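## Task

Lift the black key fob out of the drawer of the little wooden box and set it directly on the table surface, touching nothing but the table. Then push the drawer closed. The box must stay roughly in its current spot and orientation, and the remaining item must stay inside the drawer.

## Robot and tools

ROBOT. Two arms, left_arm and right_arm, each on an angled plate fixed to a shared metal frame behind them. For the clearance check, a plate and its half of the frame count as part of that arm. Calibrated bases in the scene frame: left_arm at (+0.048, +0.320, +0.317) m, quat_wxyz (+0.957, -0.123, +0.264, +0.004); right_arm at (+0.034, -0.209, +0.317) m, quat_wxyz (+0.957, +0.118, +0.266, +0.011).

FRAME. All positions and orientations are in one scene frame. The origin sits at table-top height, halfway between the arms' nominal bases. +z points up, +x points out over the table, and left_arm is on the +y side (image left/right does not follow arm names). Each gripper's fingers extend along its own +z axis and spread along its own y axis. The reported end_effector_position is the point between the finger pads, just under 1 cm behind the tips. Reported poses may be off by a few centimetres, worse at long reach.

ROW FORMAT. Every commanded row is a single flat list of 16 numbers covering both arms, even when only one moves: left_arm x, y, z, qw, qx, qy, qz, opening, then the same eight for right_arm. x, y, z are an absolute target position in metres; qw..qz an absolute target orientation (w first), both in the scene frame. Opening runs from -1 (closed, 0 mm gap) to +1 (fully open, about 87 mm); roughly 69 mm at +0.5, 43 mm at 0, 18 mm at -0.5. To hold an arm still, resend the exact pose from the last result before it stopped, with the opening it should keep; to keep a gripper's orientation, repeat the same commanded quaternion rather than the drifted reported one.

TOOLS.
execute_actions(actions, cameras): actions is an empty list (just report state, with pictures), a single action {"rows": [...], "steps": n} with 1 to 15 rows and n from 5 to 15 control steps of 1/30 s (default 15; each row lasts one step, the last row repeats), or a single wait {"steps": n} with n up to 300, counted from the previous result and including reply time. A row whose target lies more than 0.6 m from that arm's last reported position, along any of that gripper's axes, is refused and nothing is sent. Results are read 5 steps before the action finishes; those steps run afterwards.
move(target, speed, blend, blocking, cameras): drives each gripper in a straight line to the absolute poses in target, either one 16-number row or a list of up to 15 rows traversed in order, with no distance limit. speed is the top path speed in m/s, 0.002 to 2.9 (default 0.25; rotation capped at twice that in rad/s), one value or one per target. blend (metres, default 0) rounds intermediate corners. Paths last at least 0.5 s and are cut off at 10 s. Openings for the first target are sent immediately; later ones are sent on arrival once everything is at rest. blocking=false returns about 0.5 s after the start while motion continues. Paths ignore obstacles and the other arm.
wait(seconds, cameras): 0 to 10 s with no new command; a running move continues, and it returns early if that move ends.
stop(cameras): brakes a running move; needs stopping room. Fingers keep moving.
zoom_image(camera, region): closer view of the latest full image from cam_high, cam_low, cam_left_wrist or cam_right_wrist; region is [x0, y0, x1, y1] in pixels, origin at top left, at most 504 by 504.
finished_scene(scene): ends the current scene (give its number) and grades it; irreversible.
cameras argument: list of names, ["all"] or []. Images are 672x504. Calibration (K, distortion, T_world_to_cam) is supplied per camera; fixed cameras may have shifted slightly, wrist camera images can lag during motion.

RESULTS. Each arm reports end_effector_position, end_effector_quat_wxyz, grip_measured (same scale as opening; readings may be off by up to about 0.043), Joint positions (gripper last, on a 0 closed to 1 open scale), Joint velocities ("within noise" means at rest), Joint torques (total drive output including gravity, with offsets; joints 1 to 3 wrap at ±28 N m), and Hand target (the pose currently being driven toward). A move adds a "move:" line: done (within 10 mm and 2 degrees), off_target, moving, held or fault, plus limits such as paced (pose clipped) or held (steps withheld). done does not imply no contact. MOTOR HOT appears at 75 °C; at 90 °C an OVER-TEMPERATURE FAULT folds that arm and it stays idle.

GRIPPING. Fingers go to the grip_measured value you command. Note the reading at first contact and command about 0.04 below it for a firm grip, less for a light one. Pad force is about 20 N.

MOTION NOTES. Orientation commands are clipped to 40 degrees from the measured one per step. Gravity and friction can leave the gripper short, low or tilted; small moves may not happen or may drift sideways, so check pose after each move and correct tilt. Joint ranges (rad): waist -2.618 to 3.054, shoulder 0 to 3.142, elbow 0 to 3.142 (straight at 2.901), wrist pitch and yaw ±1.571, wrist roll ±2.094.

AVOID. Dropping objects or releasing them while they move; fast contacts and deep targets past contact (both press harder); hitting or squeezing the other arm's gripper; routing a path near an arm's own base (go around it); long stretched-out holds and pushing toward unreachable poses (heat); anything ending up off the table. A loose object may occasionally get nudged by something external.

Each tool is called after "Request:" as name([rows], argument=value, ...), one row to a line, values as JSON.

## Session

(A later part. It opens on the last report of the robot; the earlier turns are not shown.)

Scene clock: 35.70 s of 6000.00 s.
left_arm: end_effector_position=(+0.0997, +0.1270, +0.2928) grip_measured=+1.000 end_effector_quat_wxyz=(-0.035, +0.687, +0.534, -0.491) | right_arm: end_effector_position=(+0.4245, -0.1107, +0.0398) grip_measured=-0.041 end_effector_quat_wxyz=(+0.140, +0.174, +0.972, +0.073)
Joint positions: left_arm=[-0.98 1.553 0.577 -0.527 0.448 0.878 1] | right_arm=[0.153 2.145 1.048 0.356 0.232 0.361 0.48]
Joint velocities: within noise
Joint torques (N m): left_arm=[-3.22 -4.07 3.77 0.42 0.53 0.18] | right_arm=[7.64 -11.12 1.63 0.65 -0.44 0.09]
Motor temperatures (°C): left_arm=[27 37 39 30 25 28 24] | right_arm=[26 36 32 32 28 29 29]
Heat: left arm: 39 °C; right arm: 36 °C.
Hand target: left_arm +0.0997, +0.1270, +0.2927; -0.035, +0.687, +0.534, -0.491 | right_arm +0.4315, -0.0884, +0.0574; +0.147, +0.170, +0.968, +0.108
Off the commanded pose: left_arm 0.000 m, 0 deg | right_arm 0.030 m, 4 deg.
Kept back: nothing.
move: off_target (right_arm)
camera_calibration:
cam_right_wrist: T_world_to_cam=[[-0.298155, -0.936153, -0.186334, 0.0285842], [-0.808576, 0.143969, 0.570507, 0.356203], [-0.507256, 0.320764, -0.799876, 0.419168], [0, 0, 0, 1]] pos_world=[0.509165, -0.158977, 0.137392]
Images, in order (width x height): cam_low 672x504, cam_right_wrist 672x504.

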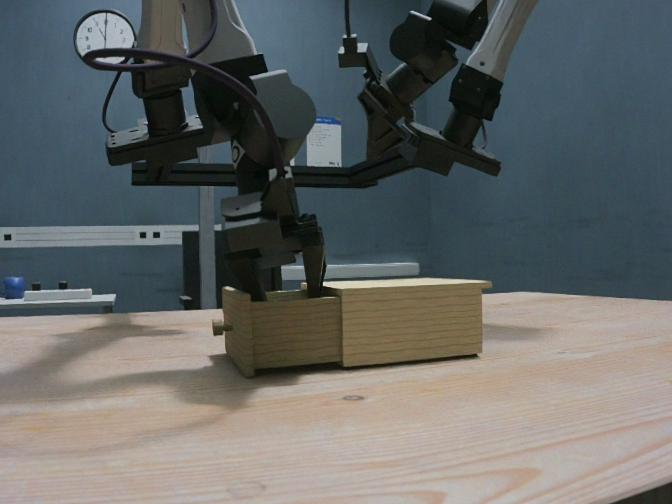

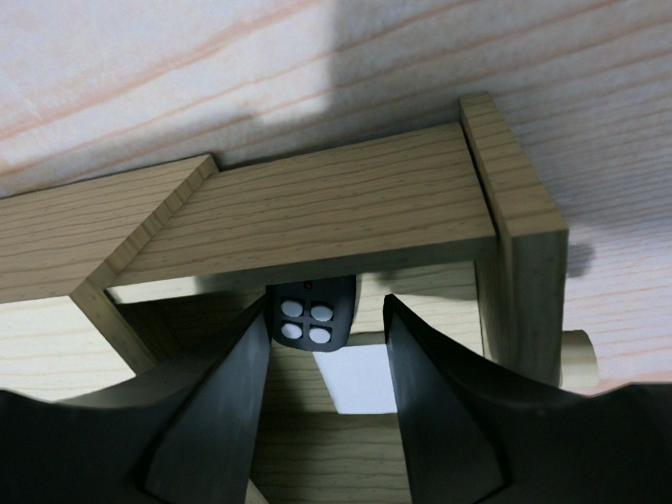

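Request:
move(target=[0.0997, 0.1270, 0.2928, -0.035, 0.687, 0.534, -0.491, 1, 0.432, -0.090, 0.080, 0.1391, 0.0941, 0.9785, 0.1189, -0.04], speed=0.12, cameras=["cam_low", "cam_right_wrist"])

Scene clock: 38.07 s of 6000.00 s.
left_arm: end_effector_position=(+0.0997, +0.1270, +0.2928) grip_measured=+1.000 end_effector_quat_wxyz=(-0.035, +0.687, +0.534, -0.491) | right_arm: end_effector_position=(+0.4205, -0.1035, +0.0616) grip_measured=-0.040 end_effector_quat_wxyz=(+0.125, +0.104, +0.982, +0.092)
Joint positions: left_arm=[-0.98 1.553 0.577 -0.527 0.448 0.878 1] | right_arm=[0.173 2.073 1.042 0.253 0.184 0.25 0.48]
Joint velocities: within noise
Joint torques (N m): left_arm=[-3.21 -4.1 3.79 0.43 0.53 0.18] | right_arm=[6.28 -11.64 2.81 0.63 -0.43 -0.18]
Motor temperatures (°C): left_arm=[27 37 39 30 25 28 24] | right_arm=[26 37 31 32 28 29 29]
Heat: left arm: 39 °C; right arm: 37 °C.
Hand target: left_arm +0.0997, +0.1270, +0.2927; -0.035, +0.687, +0.534, -0.491 | right_arm +0.4317, -0.0902, +0.0795; +0.139, +0.094, +0.979, +0.119
Off the commanded pose: left_arm 0.000 m, 0 deg | right_arm 0.026 m, 4 deg.
Kept back: nothing.
move: off_target (right_arm)
camera_calibration:
cam_right_wrist: T_world_to_cam=[[-0.160917, -0.965789, -0.203366, -0.0215557], [-0.81042, 0.0116919, 0.585733, 0.325627], [-0.563317, 0.259066, -0.784576, 0.448419], [0, 0, 0, 1]] pos_world=[0.513028, -0.140796, 0.156705]
Images, in order (width x height): cam_low 672x504, cam_right_wrist 672x504.

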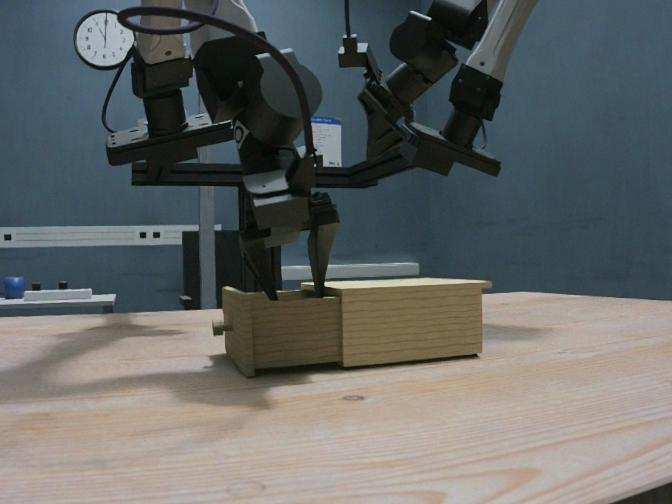

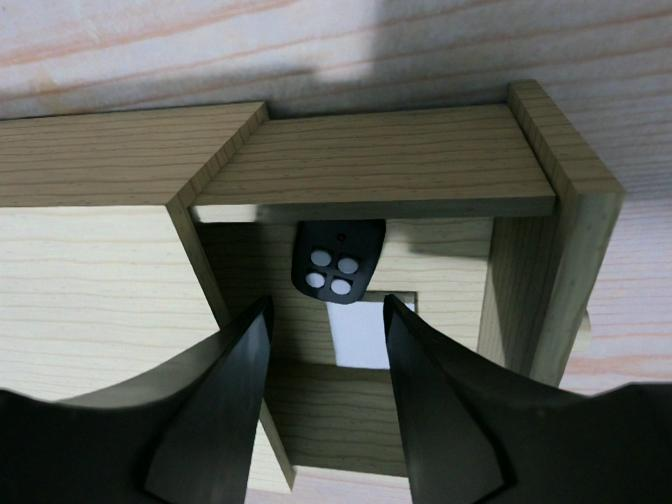

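Request:
move([
  [0.0997, 0.1270, 0.2928, -0.035, 0.687, 0.534, -0.491, 1, 0.422, -0.082, 0.070, 0.1391, 0.0941, 0.9785, 0.1189, -1],
  [0.0997, 0.1270, 0.2928, -0.035, 0.687, 0.534, -0.491, 1, 0.422, -0.082, 0.043, 0.1391, 0.0941, 0.9785, 0.1189, -1],
  [0.0997, 0.1270, 0.2928, -0.035, 0.687, 0.534, -0.491, 1, 0.420, -0.115, 0.043, 0.1391, 0.0941, 0.9785, 0.1189, -1],
], speed=[0.12, 0.08, 0.06], cameras=["cam_low", "cam_right_wrist"])

Scene clock: 41.70 s of 6000.00 s.
left_arm: end_effector_position=(+0.0997, +0.1270, +0.2928) grip_measured=+1.000 end_effector_quat_wxyz=(-0.035, +0.687, +0.534, -0.491) | right_arm: end_effector_position=(+0.4154, -0.1008, +0.0414) grip_measured=-0.973 end_effector_quat_wxyz=(+0.129, +0.094, +0.978, +0.134)
Joint positions: left_arm=[-0.98 1.553 0.577 -0.527 0.448 0.878 1] | right_arm=[0.126 2.141 1.032 0.355 0.065 0.206 0.013]
Joint velocities: within noise
Joint torques (N m): left_arm=[-3.22 -4.08 3.77 0.42 0.53 0.17] | right_arm=[2.07 -9.77 1.48 0.74 0.13 -0.43]
Motor temperatures (°C): left_arm=[27 37 39 30 25 28 24] | right_arm=[26 37 31 31 28 29 29]
Heat: left arm: 39 °C; right arm: 37 °C.
Hand target: left_arm +0.0997, +0.1270, +0.2927; -0.035, +0.687, +0.534, -0.491 | right_arm +0.4198, -0.1149, +0.0429; +0.139, +0.094, +0.979, +0.119
Off the commanded pose: left_arm 0.000 m, 0 deg | right_arm 0.015 m, 2 deg.
Kept back: nothing.
move: off_target (right_arm)
camera_calibration:
cam_right_wrist: T_world_to_cam=[[-0.128534, -0.950188, -0.283941, -0.0323907], [-0.822007, -0.058093, 0.566507, 0.331854], [-0.554783, 0.306217, -0.773593, 0.429854], [0, 0, 0, 1]] pos_world=[0.507099, -0.143128, 0.135338]
Images, in order (width x height): cam_low 672x504, cam_right_wrist 672x504.

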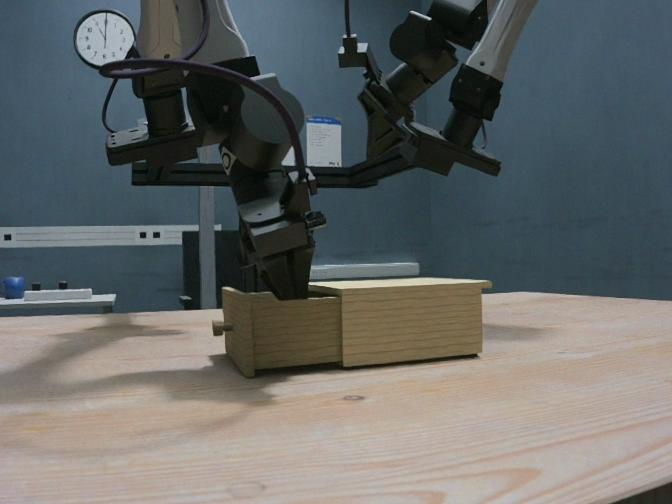

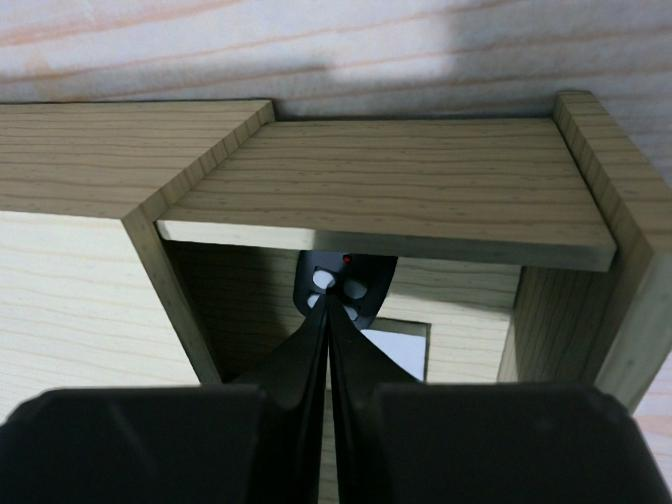

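Request:
move(target=[0.0997, 0.1270, 0.2928, -0.035, 0.687, 0.534, -0.491, 1, 0.420, -0.136, 0.044, 0.1391, 0.0941, 0.9785, 0.1189, -1], speed=0.06, cameras=["cam_right_wrist"])

Scene clock: 42.70 s of 6000.00 s.
left_arm: end_effector_position=(+0.0997, +0.1270, +0.2928) grip_measured=+1.000 end_effector_quat_wxyz=(-0.035, +0.687, +0.534, -0.491) | right_arm: end_effector_position=(+0.4130, -0.1148, +0.0401) grip_measured=-0.973 end_effector_quat_wxyz=(+0.127, +0.093, +0.976, +0.148)
Joint positions: left_arm=[-0.98 1.553 0.577 -0.527 0.448 0.878 1] | right_arm=[0.078 2.128 1.014 0.361 0.003 0.176 0.013]
Joint velocities: within noise
Joint torques (N m): left_arm=[-3.25 -4.05 3.75 0.42 0.54 0.18] | right_arm=[1.35 -10.71 1.46 0.63 0.26 -0.45]
Motor temperatures (°C): left_arm=[27 37 39 30 25 28 24] | right_arm=[26 37 31 31 28 29 29]
Heat: left arm: 39 °C; right arm: 37 °C.
Hand target: left_arm +0.0997, +0.1270, +0.2927; -0.035, +0.687, +0.534, -0.491 | right_arm +0.4199, -0.1357, +0.0438; +0.139, +0.094, +0.979, +0.119
Off the commanded pose: left_arm 0.000 m, 0 deg | right_arm 0.023 m, 4 deg.
Kept back: nothing.
move: off_target (right_arm)
camera_calibration:
cam_right_wrist: T_world_to_cam=[[-0.124844, -0.942894, -0.308811, -0.0460862], [-0.821131, -0.0765163, 0.565588, 0.327338], [-0.556918, 0.324185, -0.764687, 0.434269], [0, 0, 0, 1]] pos_world=[0.504886, -0.159191, 0.13271]
Images, in order (width x height): cam_right_wrist 672x504.

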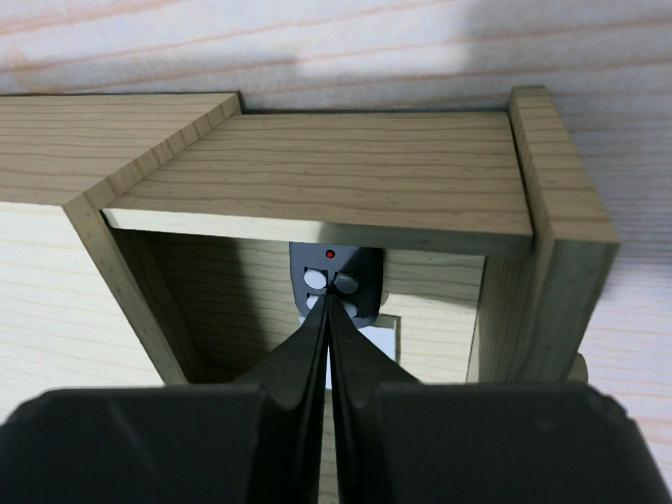

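Request:
move([
  [0.0997, 0.1270, 0.2928, -0.035, 0.687, 0.534, -0.491, 1, 0.422, -0.116, 0.066, 0.1347, 0.0781, 0.9859, 0.0599, -1],
  [0.0997, 0.1270, 0.2928, -0.035, 0.687, 0.534, -0.491, 1, 0.426, -0.113, 0.072, 0.1347, 0.0781, 0.9859, 0.0599, 0.06],
], speed=[0.12, 0.12], cameras=["cam_low", "cam_right_wrist"])

Scene clock: 45.27 s of 6000.00 s.
left_arm: end_effector_position=(+0.0997, +0.1270, +0.2928) grip_measured=+1.000 end_effector_quat_wxyz=(-0.035, +0.687, +0.534, -0.491) | right_arm: end_effector_position=(+0.4047, -0.1135, +0.0562) grip_measured=+0.060 end_effector_quat_wxyz=(+0.108, +0.069, +0.990, +0.059)
Joint positions: left_arm=[-0.98 1.553 0.577 -0.527 0.448 0.878 1] | right_arm=[0.179 2.081 1.029 0.225 0.241 0.19 0.53]
Joint velocities: within noise
Joint torques (N m): left_arm=[-3.18 -4.11 3.78 0.42 0.53 0.18] | right_arm=[5.04 -11.58 4.05 0.54 0.08 -0.05]
Motor temperatures (°C): left_arm=[27 37 39 30 25 28 24] | right_arm=[26 38 31 31 28 29 29]
Heat: left arm: 39 °C; right arm: 38 °C.
Hand target: left_arm +0.0997, +0.1270, +0.2927; -0.035, +0.687, +0.534, -0.491 | right_arm +0.4256, -0.1130, +0.0718; +0.135, +0.078, +0.986, +0.060
Off the commanded pose: left_arm 0.000 m, 0 deg | right_arm 0.027 m, 3 deg.
Kept back: nothing.
move: off_target (right_arm); target 2's new opening was sent with right_arm's hand 0.026 m and 3 deg from that target
camera_calibration:
cam_right_wrist: T_world_to_cam=[[-0.104011, -0.986236, -0.12853, -0.0643824], [-0.790192, 0.00346672, 0.612849, 0.305407], [-0.603968, 0.165306, -0.779677, 0.44352], [0, 0, 0, 1]] pos_world=[0.502506, -0.137872, 0.150358]
Images, in order (width x height): cam_low 672x504, cam_right_wrist 672x504.

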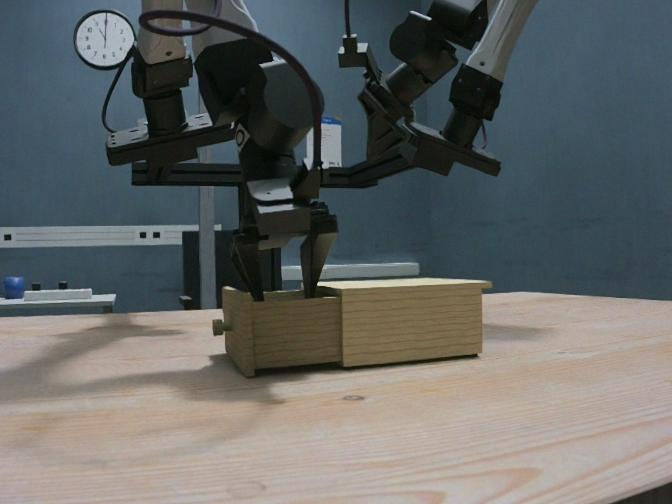

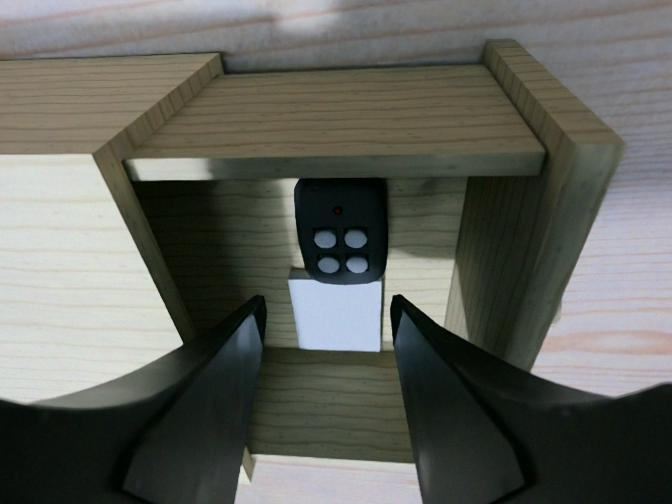

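Request:
move(target=[0.0997, 0.1270, 0.2928, -0.035, 0.687, 0.534, -0.491, 1, 0.431, -0.118, 0.034, 0.1322, 0.0489, 0.9893, 0.0375, 0.06], speed=0.1, cameras=["cam_low", "cam_right_wrist"])

Scene clock: 47.00 s of 6000.00 s.
left_arm: end_effector_position=(+0.0997, +0.1270, +0.2928) grip_measured=+1.000 end_effector_quat_wxyz=(-0.035, +0.687, +0.534, -0.491) | right_arm: end_effector_position=(+0.4242, -0.1162, +0.0389) grip_measured=+0.060 end_effector_quat_wxyz=(+0.123, +0.047, +0.990, +0.041)
Joint positions: left_arm=[-0.98 1.553 0.577 -0.527 0.448 0.878 1] | right_arm=[0.173 2.159 1.122 0.237 0.27 0.13 0.53]
Joint velocities: within noise
Joint torques (N m): left_arm=[-3.21 -4.08 3.79 0.43 0.53 0.18] | right_arm=[3.67 -6.93 4.53 0.87 0.01 -0.21]
Motor temperatures (°C): left_arm=[27 37 39 30 25 28 24] | right_arm=[26 38 31 31 28 29 29]
Heat: left arm: 39 °C; right arm: 38 °C.
Hand target: left_arm +0.0997, +0.1270, +0.2927; -0.035, +0.687, +0.534, -0.491 | right_arm +0.4308, -0.1180, +0.0343; +0.132, +0.049, +0.989, +0.038
Off the commanded pose: left_arm 0.000 m, 0 deg | right_arm 0.009 m, 1 deg.
Kept back: nothing.
move: done
camera_calibration:
cam_right_wrist: T_world_to_cam=[[-0.0633536, -0.993989, -0.0892903, -0.0869564], [-0.807721, -0.00147915, 0.589563, 0.339239], [-0.586151, 0.109473, -0.802772, 0.429059], [0, 0, 0, 1]] pos_world=[0.519995, -0.132902, 0.136669]
Images, in order (width x height): cam_low 672x504, cam_right_wrist 672x504.

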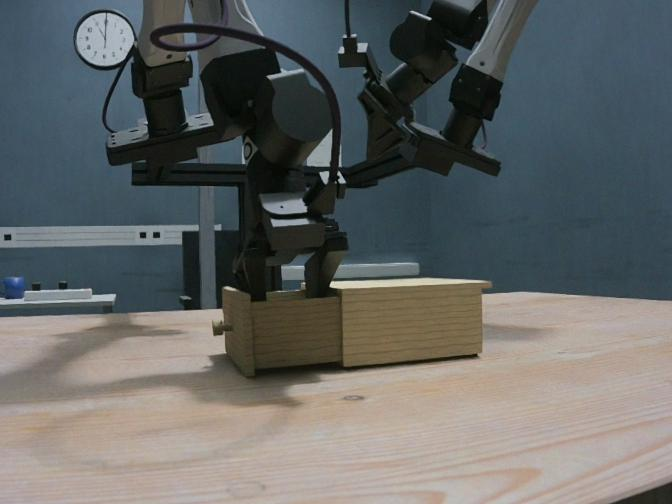

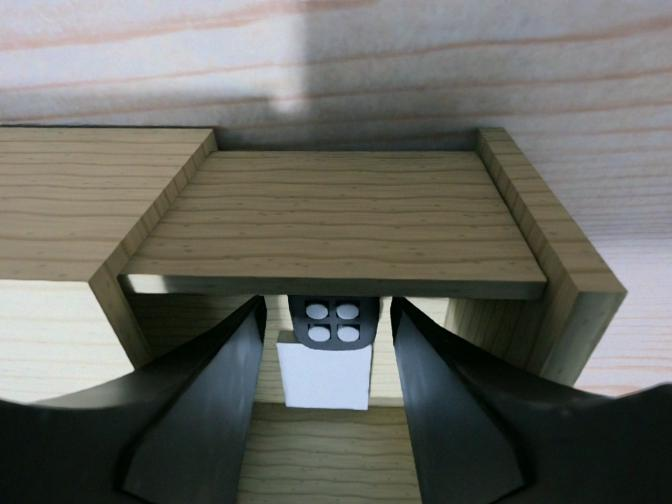

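Request:
move([
  [0.0997, 0.1270, 0.2928, -0.035, 0.687, 0.534, -0.491, 1, 0.431, -0.1195, 0.021, 0.1322, 0.0489, 0.9893, 0.0375, 0.06],
  [0.0997, 0.1270, 0.2928, -0.035, 0.687, 0.534, -0.491, 1, 0.431, -0.1195, 0.021, 0.1322, 0.0489, 0.9893, 0.0375, -0.4],
], speed=[0.06, 0.06], cameras=["cam_low", "cam_right_wrist"])

Scene clock: 50.50 s of 6000.00 s.
left_arm: end_effector_position=(+0.0997, +0.1270, +0.2928) grip_measured=+1.000 end_effector_quat_wxyz=(-0.035, +0.687, +0.534, -0.491) | right_arm: end_effector_position=(+0.4271, -0.1179, +0.0330) grip_measured=-0.182 end_effector_quat_wxyz=(+0.124, +0.044, +0.991, +0.038)
Joint positions: left_arm=[-0.98 1.553 0.577 -0.527 0.448 0.878 1] | right_arm=[0.167 2.181 1.143 0.242 0.271 0.118 0.409]
Joint velocities: within noise
Joint torques (N m): left_arm=[-3.19 -4.1 3.75 0.42 0.54 0.18] | right_arm=[2.86 -5.53 4.52 1.06 -0.1 -0.2]
Motor temperatures (°C): left_arm=[27 37 39 30 25 27 23] | right_arm=[26 38 31 31 28 29 29]
Heat: left arm: 39 °C; right arm: 38 °C.
Hand target: left_arm +0.0997, +0.1270, +0.2927; -0.035, +0.687, +0.534, -0.491 | right_arm +0.4305, -0.1198, +0.0216; +0.132, +0.049, +0.989, +0.037
Off the commanded pose: left_arm 0.000 m, 0 deg | right_arm 0.013 m, 1 deg.
Kept back: nothing.
move: off_target (right_arm); target 2's new opening was sent with right_arm's hand 0.015 m and 1 deg from that target
camera_calibration:
cam_right_wrist: T_world_to_cam=[[-0.0573862, -0.994978, -0.0820052, -0.0918158], [-0.809165, -0.00175839, 0.587578, 0.345731], [-0.584772, 0.100075, -0.805001, 0.424619], [0, 0, 0, 1]] pos_world=[0.52279, -0.13324, 0.131146]
Images, in order (width x height): cam_low 672x504, cam_right_wrist 672x504.

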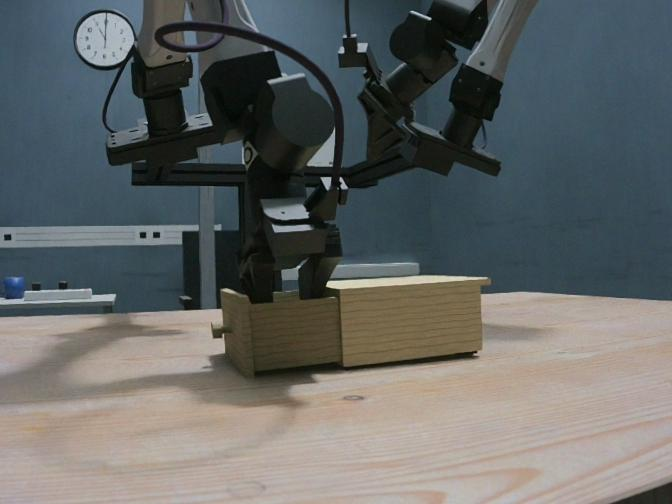

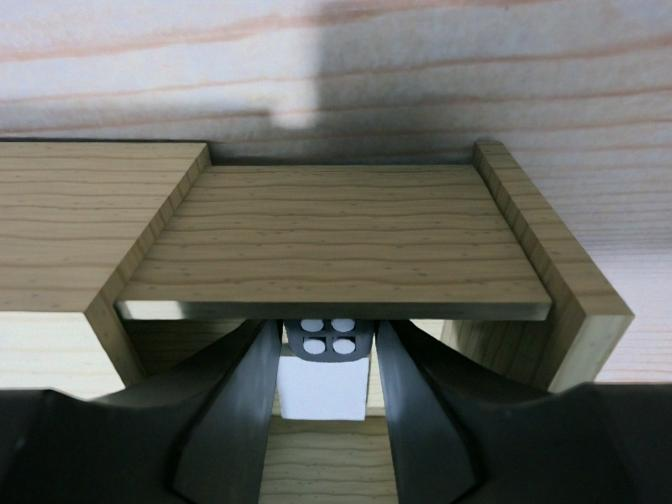

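Request:
move([
  [0.0997, 0.1270, 0.2928, -0.035, 0.687, 0.534, -0.491, 1, 0.430, -0.125, 0.08, 0.1322, 0.0489, 0.9893, 0.0375, -0.4],
  [0.0997, 0.1270, 0.2928, -0.035, 0.687, 0.534, -0.491, 1, 0.430, -0.135, 0.135, 0.1322, 0.0489, 0.9893, 0.0375, -0.4],
], speed=[0.12, 0.2], blend=[0.02, 0], cameras=["cam_high", "cam_low", "cam_right_wrist"])

Scene clock: 52.53 s of 6000.00 s.
left_arm: end_effector_position=(+0.0997, +0.1270, +0.2928) grip_measured=+1.000 end_effector_quat_wxyz=(-0.035, +0.687, +0.534, -0.491) | right_arm: end_effector_position=(+0.4240, -0.1362, +0.1239) grip_measured=-0.182 end_effector_quat_wxyz=(+0.120, +0.044, +0.991, +0.037)
Joint positions: left_arm=[-0.98 1.553 0.577 -0.527 0.448 0.878 1] | right_arm=[0.2 1.841 1.016 0.011 0.294 0.145 0.409]
Joint velocities: within noise
Joint torques (N m): left_arm=[-3.21 -4.07 3.79 0.43 0.53 0.19] | right_arm=[4.89 -10.5 3.47 0.62 0.1 -0.06]
Motor temperatures (°C): left_arm=[27 37 39 30 25 27 23] | right_arm=[26 38 31 31 28 29 29]
Heat: left arm: 39 °C; right arm: 38 °C.
Hand target: left_arm +0.0997, +0.1270, +0.2927; -0.035, +0.687, +0.534, -0.491 | right_arm +0.4300, -0.1350, +0.1347; +0.132, +0.049, +0.989, +0.038
Off the commanded pose: left_arm 0.000 m, 0 deg | right_arm 0.013 m, 2 deg.
Kept back: nothing.
move: off_target (right_arm)
camera_calibration:
cam_right_wrist: T_world_to_cam=[[-0.0581223, -0.995009, -0.081111, -0.102588], [-0.803661, -0.00156513, 0.595086, 0.286502], [-0.592242, 0.0997735, -0.799559, 0.500268], [0, 0, 0, 1]] pos_world=[0.520568, -0.151541, 0.221179]
Images, in order (width x height): cam_high 672x504, cam_low 672x504, cam_right_wrist 672x504.

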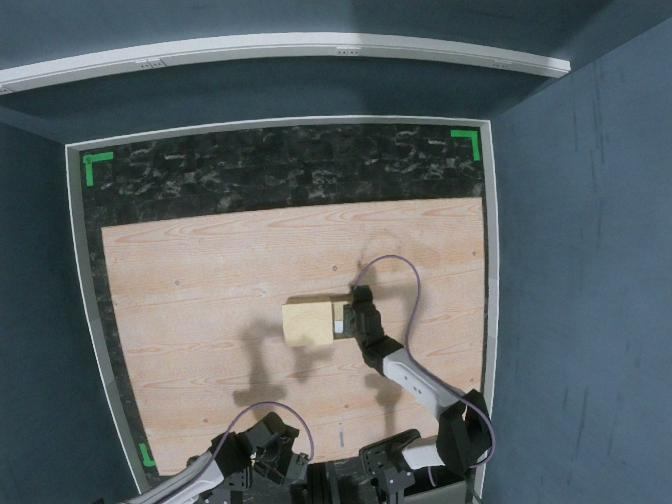

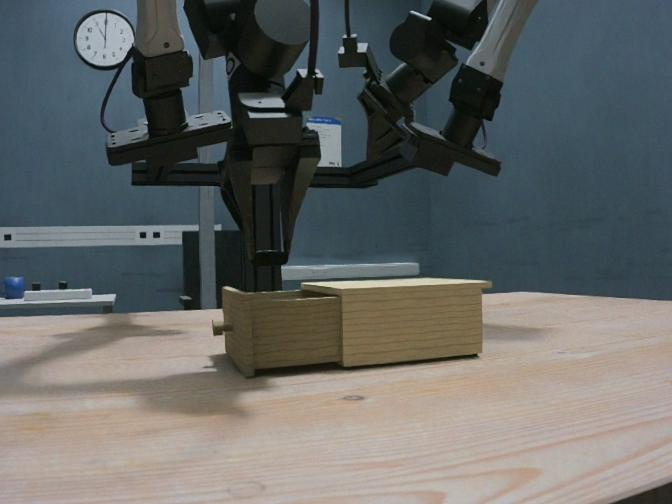

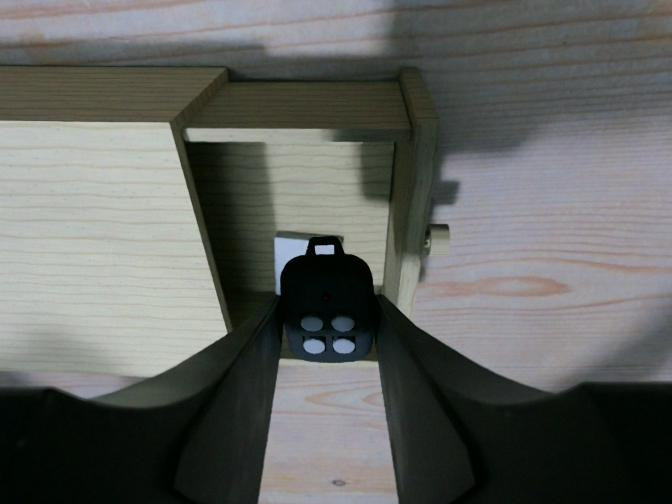

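Request:
move([
  [0.0997, 0.1270, 0.2928, -0.035, 0.687, 0.534, -0.491, 1, 0.420, -0.220, 0.130, 0.1322, 0.0489, 0.9893, 0.0375, -0.4],
  [0.0997, 0.1270, 0.2928, -0.035, 0.687, 0.534, -0.491, 1, 0.405, -0.290, 0.060, 0.1322, 0.0489, 0.9893, 0.0375, -0.4],
  [0.0997, 0.1270, 0.2928, -0.035, 0.687, 0.534, -0.491, 1, 0.405, -0.290, 0.012, 0.1322, 0.0489, 0.9893, 0.0375, -0.4],
], speed=[0.25, 0.2, 0.06], blend=[0.04, 0.02, 0], cameras=["cam_low", "cam_right_wrist"])

Scene clock: 55.07 s of 6000.00 s.
left_arm: end_effector_position=(+0.0997, +0.1270, +0.2928) grip_measured=+1.000 end_effector_quat_wxyz=(-0.035, +0.687, +0.534, -0.491) | right_arm: end_effector_position=(+0.3978, -0.2857, +0.0199) grip_measured=-0.182 end_effector_quat_wxyz=(+0.118, +0.051, +0.991, +0.039)
Joint positions: left_arm=[-0.98 1.553 0.577 -0.527 0.448 0.878 1] | right_arm=[-0.273 2.086 1.034 0.278 -0.042 -0.179 0.409]
Joint velocities: within noise
Joint torques (N m): left_arm=[-3.23 -4.07 3.74 0.43 0.53 0.19] | right_arm=[0.28 -6.02 4.07 0.93 -0.22 -0.29]
Motor temperatures (°C): left_arm=[27 37 39 30 25 27 23] | right_arm=[26 38 31 31 28 29 29]
Heat: left arm: 39 °C; right arm: 38 °C.
Hand target: left_arm +0.0997, +0.1270, +0.2927; -0.035, +0.687, +0.534, -0.491 | right_arm +0.4047, -0.2901, +0.0126; +0.132, +0.049, +0.989, +0.037
Off the commanded pose: left_arm 0.000 m, 0 deg | right_arm 0.012 m, 2 deg.
Kept back: nothing.
move: off_target (right_arm)
camera_calibration:
cam_right_wrist: T_world_to_cam=[[-0.0707832, -0.993838, -0.0852998, -0.255858], [-0.801252, 0.00571557, 0.598299, 0.328192], [-0.594125, 0.110696, -0.796719, 0.420328], [0, 0, 0, 1]] pos_world=[0.494582, -0.302686, 0.116702]
Images, in order (width x height): cam_low 672x504, cam_right_wrist 672x504.

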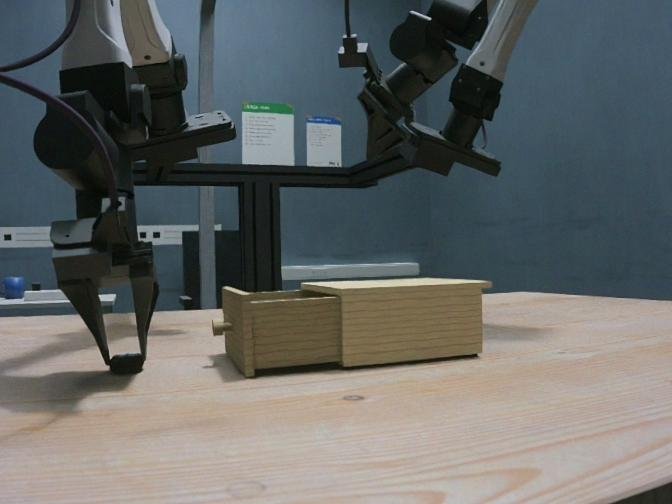

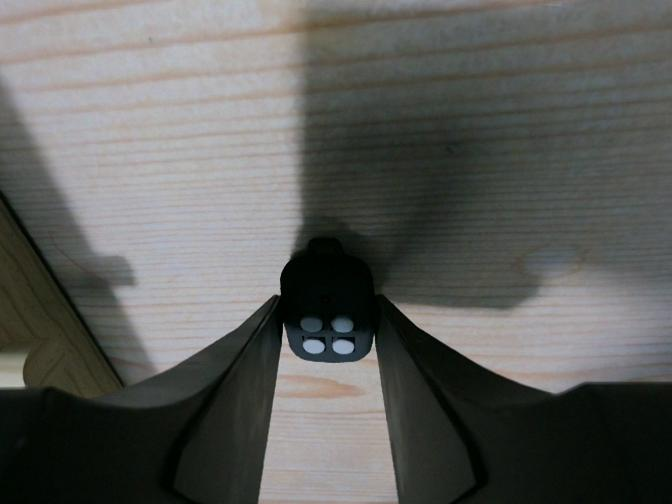

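Request:
zoom_image(camera="cam_low", region=[60, 300, 240, 400])

Scaled by 2.800 from the camera's 672x504 image, which has a finer 960x720 frame.

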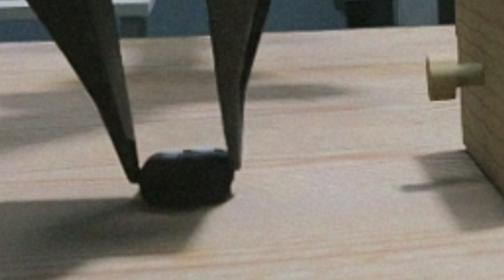

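Request:
move([
  [0.0997, 0.1270, 0.2928, -0.035, 0.687, 0.534, -0.491, 1, 0.4047, -0.2901, 0.0126, 0.1322, 0.0489, 0.9893, 0.0375, 0.1],
  [0.0997, 0.1270, 0.2928, -0.035, 0.687, 0.534, -0.491, 1, 0.405, -0.288, 0.085, 0.1322, 0.0489, 0.9893, 0.0375, 0.1],
], speed=[0.1, 0.2], cameras=["cam_low", "cam_right_wrist"])

Scene clock: 58.23 s of 6000.00 s.
left_arm: end_effector_position=(+0.0997, +0.1270, +0.2928) grip_measured=+1.000 end_effector_quat_wxyz=(-0.035, +0.687, +0.534, -0.491) | right_arm: end_effector_position=(+0.3973, -0.2885, +0.0752) grip_measured=+0.100 end_effector_quat_wxyz=(+0.121, +0.048, +0.991, +0.040)
Joint positions: left_arm=[-0.98 1.553 0.577 -0.527 0.448 0.878 1] | right_arm=[-0.269 1.869 0.942 0.159 -0.043 -0.18 0.55]
Joint velocities: within noise
Joint torques (N m): left_arm=[-3.25 -4.11 3.78 0.42 0.53 0.18] | right_arm=[2.09 -10.76 2.5 0.59 -0.03 -0.08]
Motor temperatures (°C): left_arm=[27 37 39 30 25 27 23] | right_arm=[26 38 31 31 28 29 29]
Heat: left arm: 39 °C; right arm: 38 °C.
Hand target: left_arm +0.0997, +0.1270, +0.2927; -0.035, +0.687, +0.534, -0.491 | right_arm +0.4048, -0.2880, +0.0847; +0.132, +0.049, +0.989, +0.038
Off the commanded pose: left_arm 0.000 m, 0 deg | right_arm 0.012 m, 1 deg.
Kept back: nothing.
move: off_target (right_arm)
camera_calibration:
cam_right_wrist: T_world_to_cam=[[-0.0659008, -0.993988, -0.0874401, -0.255753], [-0.804657, 0.0011177, 0.593739, 0.295098], [-0.590071, 0.109487, -0.799893, 0.462636], [0, 0, 0, 1]] pos_world=[0.493587, -0.305198, 0.172485]
Images, in order (width x height): cam_low 672x504, cam_right_wrist 672x504.

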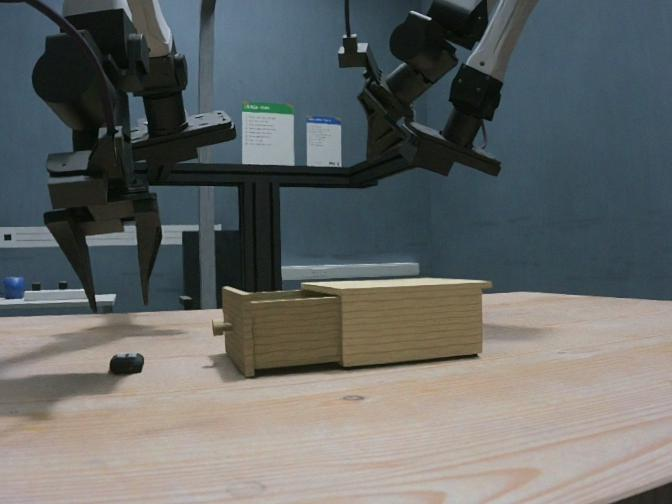

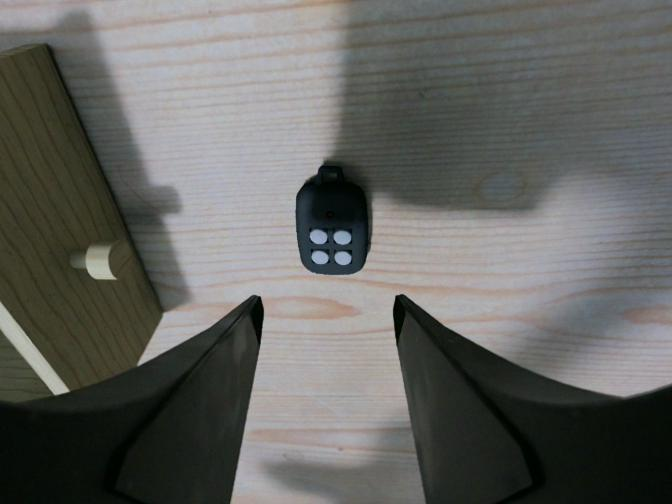

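Request:
move([
  [0.0997, 0.1270, 0.2928, -0.035, 0.687, 0.534, -0.491, 1, 0.403, -0.215, 0.085, 0.1329, 0.0458, 0.9866, 0.0818, -1],
  [0.0997, 0.1270, 0.2928, -0.035, 0.687, 0.534, -0.491, 1, 0.403, -0.212, 0.045, 0.1329, 0.0458, 0.9866, 0.0818, -1],
  [0.0997, 0.1270, 0.2928, -0.035, 0.687, 0.534, -0.491, 1, 0.405, -0.140, 0.045, 0.1329, 0.0458, 0.9866, 0.0818, -1],
], speed=[0.2, 0.15, 0.1], cameras=["cam_high", "cam_low", "cam_right_wrist"])

Scene clock: 60.37 s of 6000.00 s.
left_arm: end_effector_position=(+0.0997, +0.1270, +0.2928) grip_measured=+1.000 end_effector_quat_wxyz=(-0.035, +0.687, +0.534, -0.491) | right_arm: end_effector_position=(+0.3955, -0.1666, +0.0466) grip_measured=-0.973 end_effector_quat_wxyz=(+0.118, +0.044, +0.991, +0.042)
Joint positions: left_arm=[-0.98 1.553 0.577 -0.527 0.448 0.878 1] | right_arm=[0.054 2.05 0.947 0.312 0.182 0.039 0.013]
Joint velocities: within noise
Joint torques (N m): left_arm=[-3.25 -4.07 3.74 0.42 0.53 0.18] | right_arm=[6.22 -6.19 3.71 0.91 -0.64 0.14]
Motor temperatures (°C): left_arm=[27 37 39 30 25 27 23] | right_arm=[26 39 31 31 28 29 29]
Heat: left arm: 39 °C; right arm: 39 °C.
Hand target: left_arm +0.0997, +0.1270, +0.2927; -0.035, +0.687, +0.534, -0.491 | right_arm +0.4039, -0.1406, +0.0467; +0.132, +0.045, +0.987, +0.082
Off the commanded pose: left_arm 0.000 m, 0 deg | right_arm 0.028 m, 5 deg.
Kept back: nothing.
move: off_target (right_arm)
camera_calibration:
cam_right_wrist: T_world_to_cam=[[-0.0570905, -0.994227, -0.0908489, -0.14063], [-0.801721, -0.00857345, 0.597637, 0.30746], [-0.594965, 0.106955, -0.796603, 0.42673], [0, 0, 0, 1]] pos_world=[0.492358, -0.182823, 0.143409]
Images, in order (width x height): cam_high 672x504, cam_low 672x504, cam_right_wrist 672x504.

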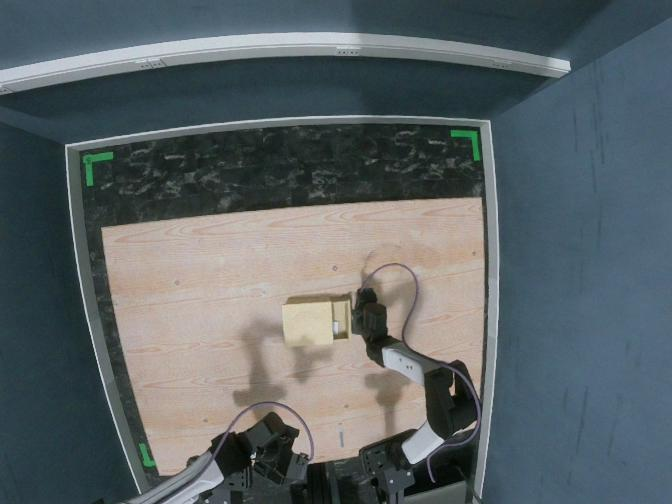

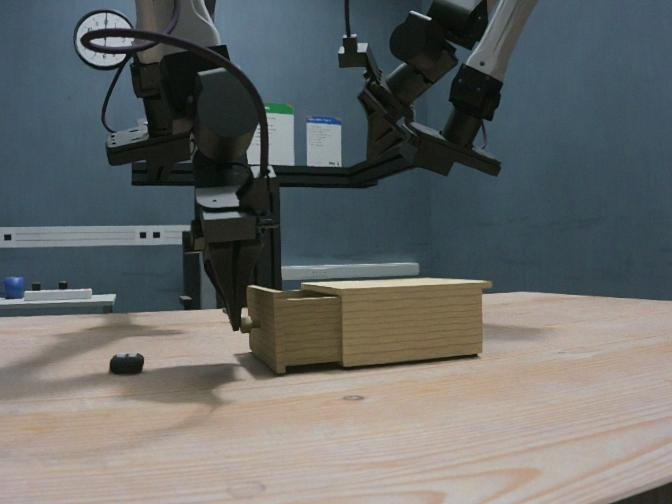

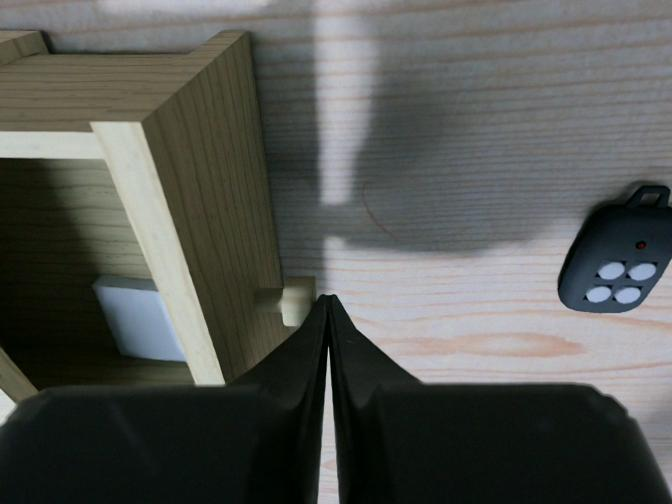

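Request:
move(target=[0.0997, 0.1270, 0.2928, -0.035, 0.687, 0.534, -0.491, 1, 0.408, -0.078, 0.046, 0.1329, 0.0458, 0.9866, 0.0818, -1], speed=0.1, cameras=["cam_high", "cam_low", "cam_right_wrist"])

Scene clock: 61.83 s of 6000.00 s.
left_arm: end_effector_position=(+0.0997, +0.1270, +0.2928) grip_measured=+1.000 end_effector_quat_wxyz=(-0.035, +0.687, +0.534, -0.491) | right_arm: end_effector_position=(+0.4040, -0.1082, +0.0463) grip_measured=-0.974 end_effector_quat_wxyz=(+0.128, +0.044, +0.990, +0.039)
Joint positions: left_arm=[-0.98 1.553 0.577 -0.527 0.448 0.878 1] | right_arm=[0.208 2.128 1.023 0.307 0.299 0.147 0.013]
Joint velocities: within noise
Joint torques (N m): left_arm=[-3.26 -4.11 3.77 0.42 0.53 0.18] | right_arm=[7.5 -6.19 4.25 0.84 -0.6 0.18]
Motor temperatures (°C): left_arm=[27 37 39 30 25 27 23] | right_arm=[26 38 31 31 28 29 29]
Heat: left arm: 39 °C; right arm: 38 °C.
Hand target: left_arm +0.0997, +0.1270, +0.2927; -0.035, +0.687, +0.534, -0.491 | right_arm +0.4069, -0.0789, +0.0477; +0.132, +0.045, +0.987, +0.081
Off the commanded pose: left_arm 0.000 m, 0 deg | right_arm 0.030 m, 5 deg.
Kept back: nothing.
move: off_target (right_arm)
camera_calibration:
cam_right_wrist: T_world_to_cam=[[-0.0578107, -0.994765, -0.0842685, -0.0821151], [-0.813081, -0.00206272, 0.582147, 0.321052], [-0.579273, 0.102171, -0.808705, 0.418996], [0, 0, 0, 1]] pos_world=[0.499007, -0.123832, 0.145025]
Images, in order (width x height): cam_high 672x504, cam_low 672x504, cam_right_wrist 672x504.

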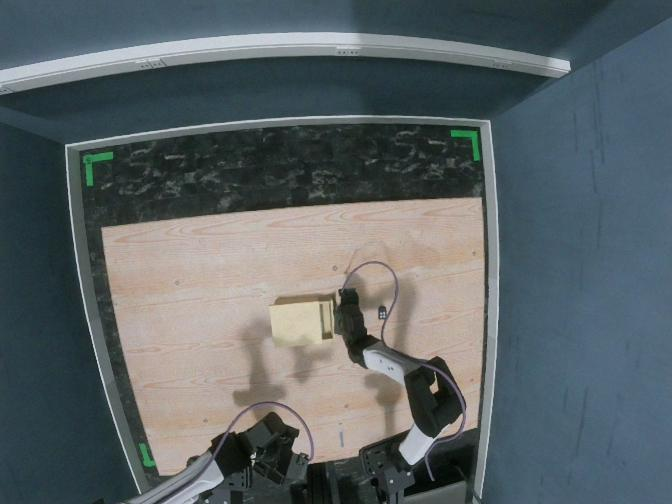

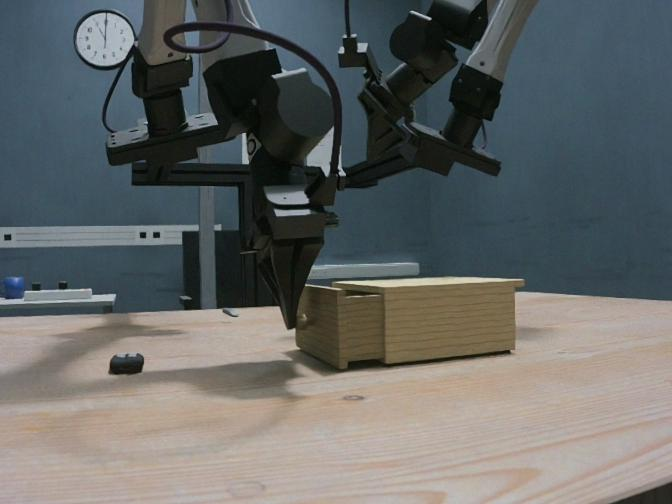

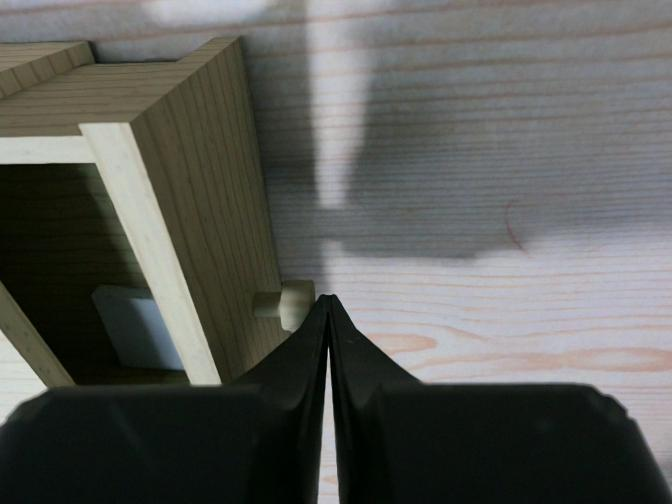

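Request:
move([
  [0.25, 0.20, 0.26, 0.1261, 0.0208, 0.9859, -0.1081, -1, 0.404, -0.107, 0.0463, 0.128, 0.044, 0.990, 0.039, -1],
  [0.405, 0.20, 0.075, 0.1261, 0.0208, 0.9859, -0.1081, -1, 0.404, -0.107, 0.0463, 0.128, 0.044, 0.990, 0.039, -1],
], speed=[0.6, 0.3], blend=[0.05, 0], cameras=["cam_high", "cam_low", "cam_left_wrist"])

Scene clock: 67.17 s of 6000.00 s.
left_arm: end_effector_position=(+0.4009, +0.2011, +0.0788) grip_measured=-0.993 end_effector_quat_wxyz=(+0.121, +0.019, +0.987, -0.103) | right_arm: end_effector_position=(+0.4038, -0.1093, +0.0461) grip_measured=-0.974 end_effector_quat_wxyz=(+0.127, +0.047, +0.990, +0.035)
Joint positions: left_arm=[-0.266 2.021 0.928 0.272 -0.186 -0.053 0.003] | right_arm=[0.208 2.128 1.023 0.305 0.306 0.151 0.013]
Joint velocities: within noise
Joint torques (N m): left_arm=[-2.99 -7.61 3.38 1.3 0.22 0.24] | right_arm=[4.4 -7.86 2.43 0.65 -0.08 -0.17]
Motor temperatures (°C): left_arm=[27 38 39 30 25 27 23] | right_arm=[26 38 31 31 28 29 29]
Heat: left arm: 39 °C; right arm: 38 °C.
Hand target: left_arm +0.4049, +0.2001, +0.0751; +0.126, +0.021, +0.986, -0.108 | right_arm +0.4041, -0.1070, +0.0463; +0.128, +0.044, +0.990, +0.039
Off the commanded pose: left_arm 0.006 m, 1 deg | right_arm 0.002 m, 1 deg.
Kept back: nothing.
move: done
camera_calibration:
cam_left_wrist: T_world_to_cam=[[-0.0631319, -0.980657, 0.185273, 0.205993], [-0.818013, 0.157196, 0.553304, 0.277394], [-0.571725, -0.116625, -0.812114, 0.457507], [0, 0, 0, 1]] pos_world=[0.501485, 0.21176, 0.179899]
Images, in order (width x height): cam_high 672x504, cam_low 672x504, cam_left_wrist 672x504.

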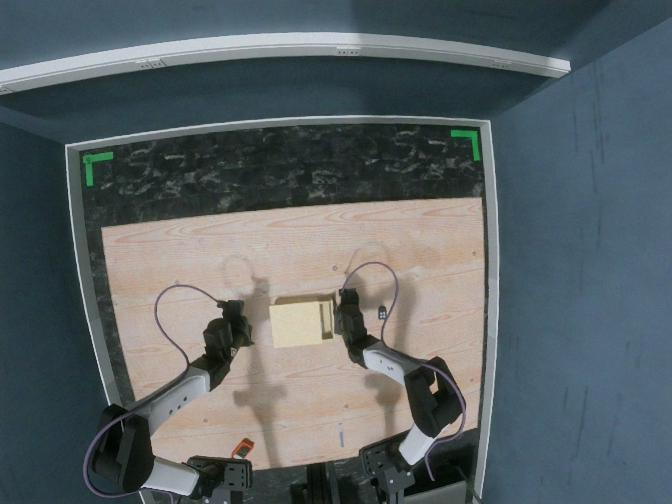

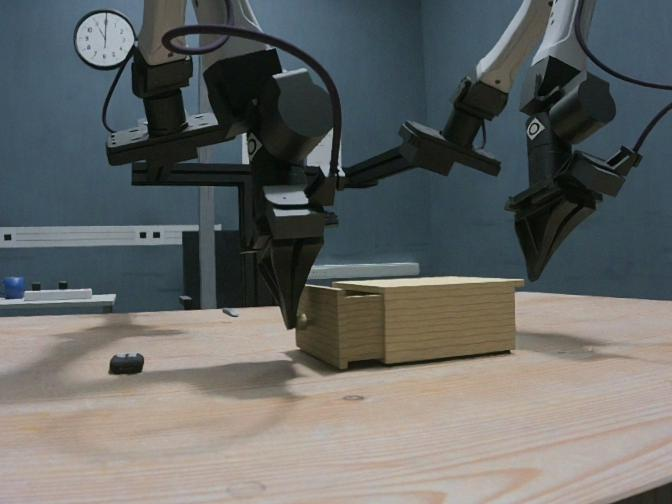

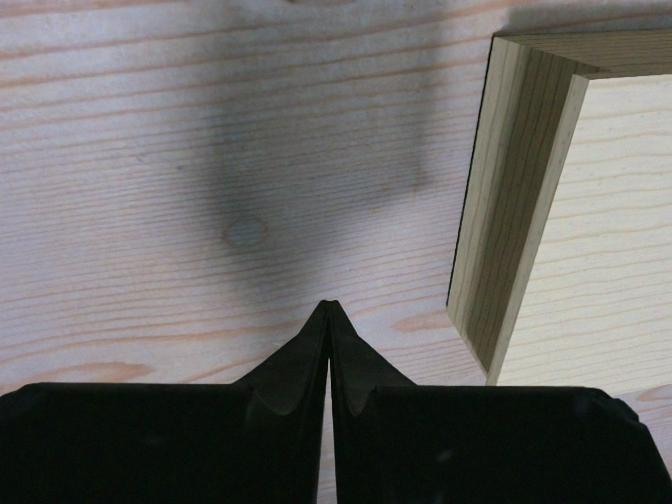

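Request:
move([
  [0.412, 0.150, 0.052, 0.1261, 0.0208, 0.9859, -0.1081, -1, 0.406, -0.095, 0.046, 0.1329, 0.0458, 0.9866, 0.0818, -1],
  [0.412, 0.088, 0.052, 0.1261, 0.0208, 0.9859, -0.1081, -1, 0.409, -0.062, 0.046, 0.1329, 0.0458, 0.9866, 0.0818, -1],
], speed=[0.15, 0.06], cameras=["cam_high", "cam_low", "cam_left_wrist"])

Scene clock: 69.97 s of 6000.00 s.
left_arm: end_effector_position=(+0.4155, +0.1340, +0.0531) grip_measured=-0.993 end_effector_quat_wxyz=(+0.123, +0.027, +0.991, -0.040) | right_arm: end_effector_position=(+0.4037, -0.1076, +0.0453) grip_measured=-0.974 end_effector_quat_wxyz=(+0.125, +0.048, +0.991, +0.014)
Joint positions: left_arm=[-0.445 2.264 1.197 0.187 -0.427 -0.168 0.003] | right_arm=[0.231 2.143 1.045 0.283 0.363 0.169 0.013]
Joint velocities: within noise
Joint torques (N m): left_arm=[-9.26 -6.9 4.62 1.51 0.95 -0.41] | right_arm=[9.29 -6.34 4.55 0.85 -0.95 0.31]
Motor temperatures (°C): left_arm=[27 38 39 30 25 27 23] | right_arm=[27 38 31 31 28 29 29]
Heat: left arm: 39 °C; right arm: 38 °C.
Hand target: left_arm +0.4102, +0.0907, +0.0560; +0.124, +0.022, +0.986, -0.107 | right_arm +0.4069, -0.0641, +0.0495; +0.131, +0.045, +0.987, +0.080
Off the commanded pose: left_arm 0.046 m, 8 deg | right_arm 0.046 m, 8 deg.
Kept back: nothing.
move: off_target (left_arm, right_arm)
camera_calibration:
cam_left_wrist: T_world_to_cam=[[-0.0638826, -0.996176, 0.0595968, 0.154893], [-0.821676, 0.0863961, 0.563369, 0.32457], [-0.566364, -0.0129798, -0.824053, 0.4218], [0, 0, 0, 1]] pos_world=[0.515478, 0.131734, 0.155501]
Images, in order (width x height): cam_high 672x504, cam_low 672x504, cam_left_wrist 672x504.

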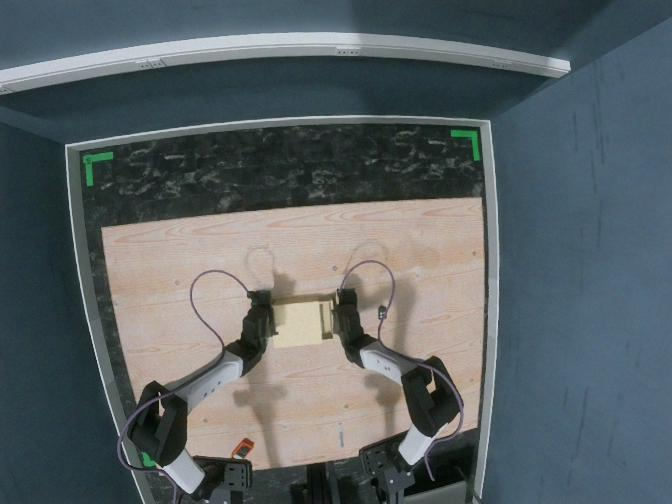

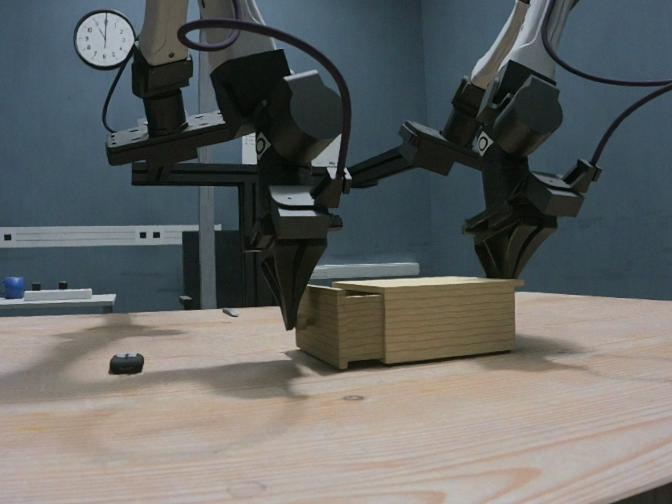

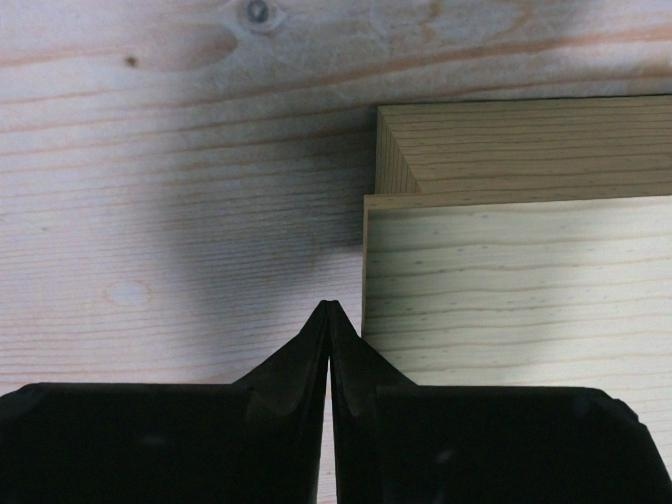

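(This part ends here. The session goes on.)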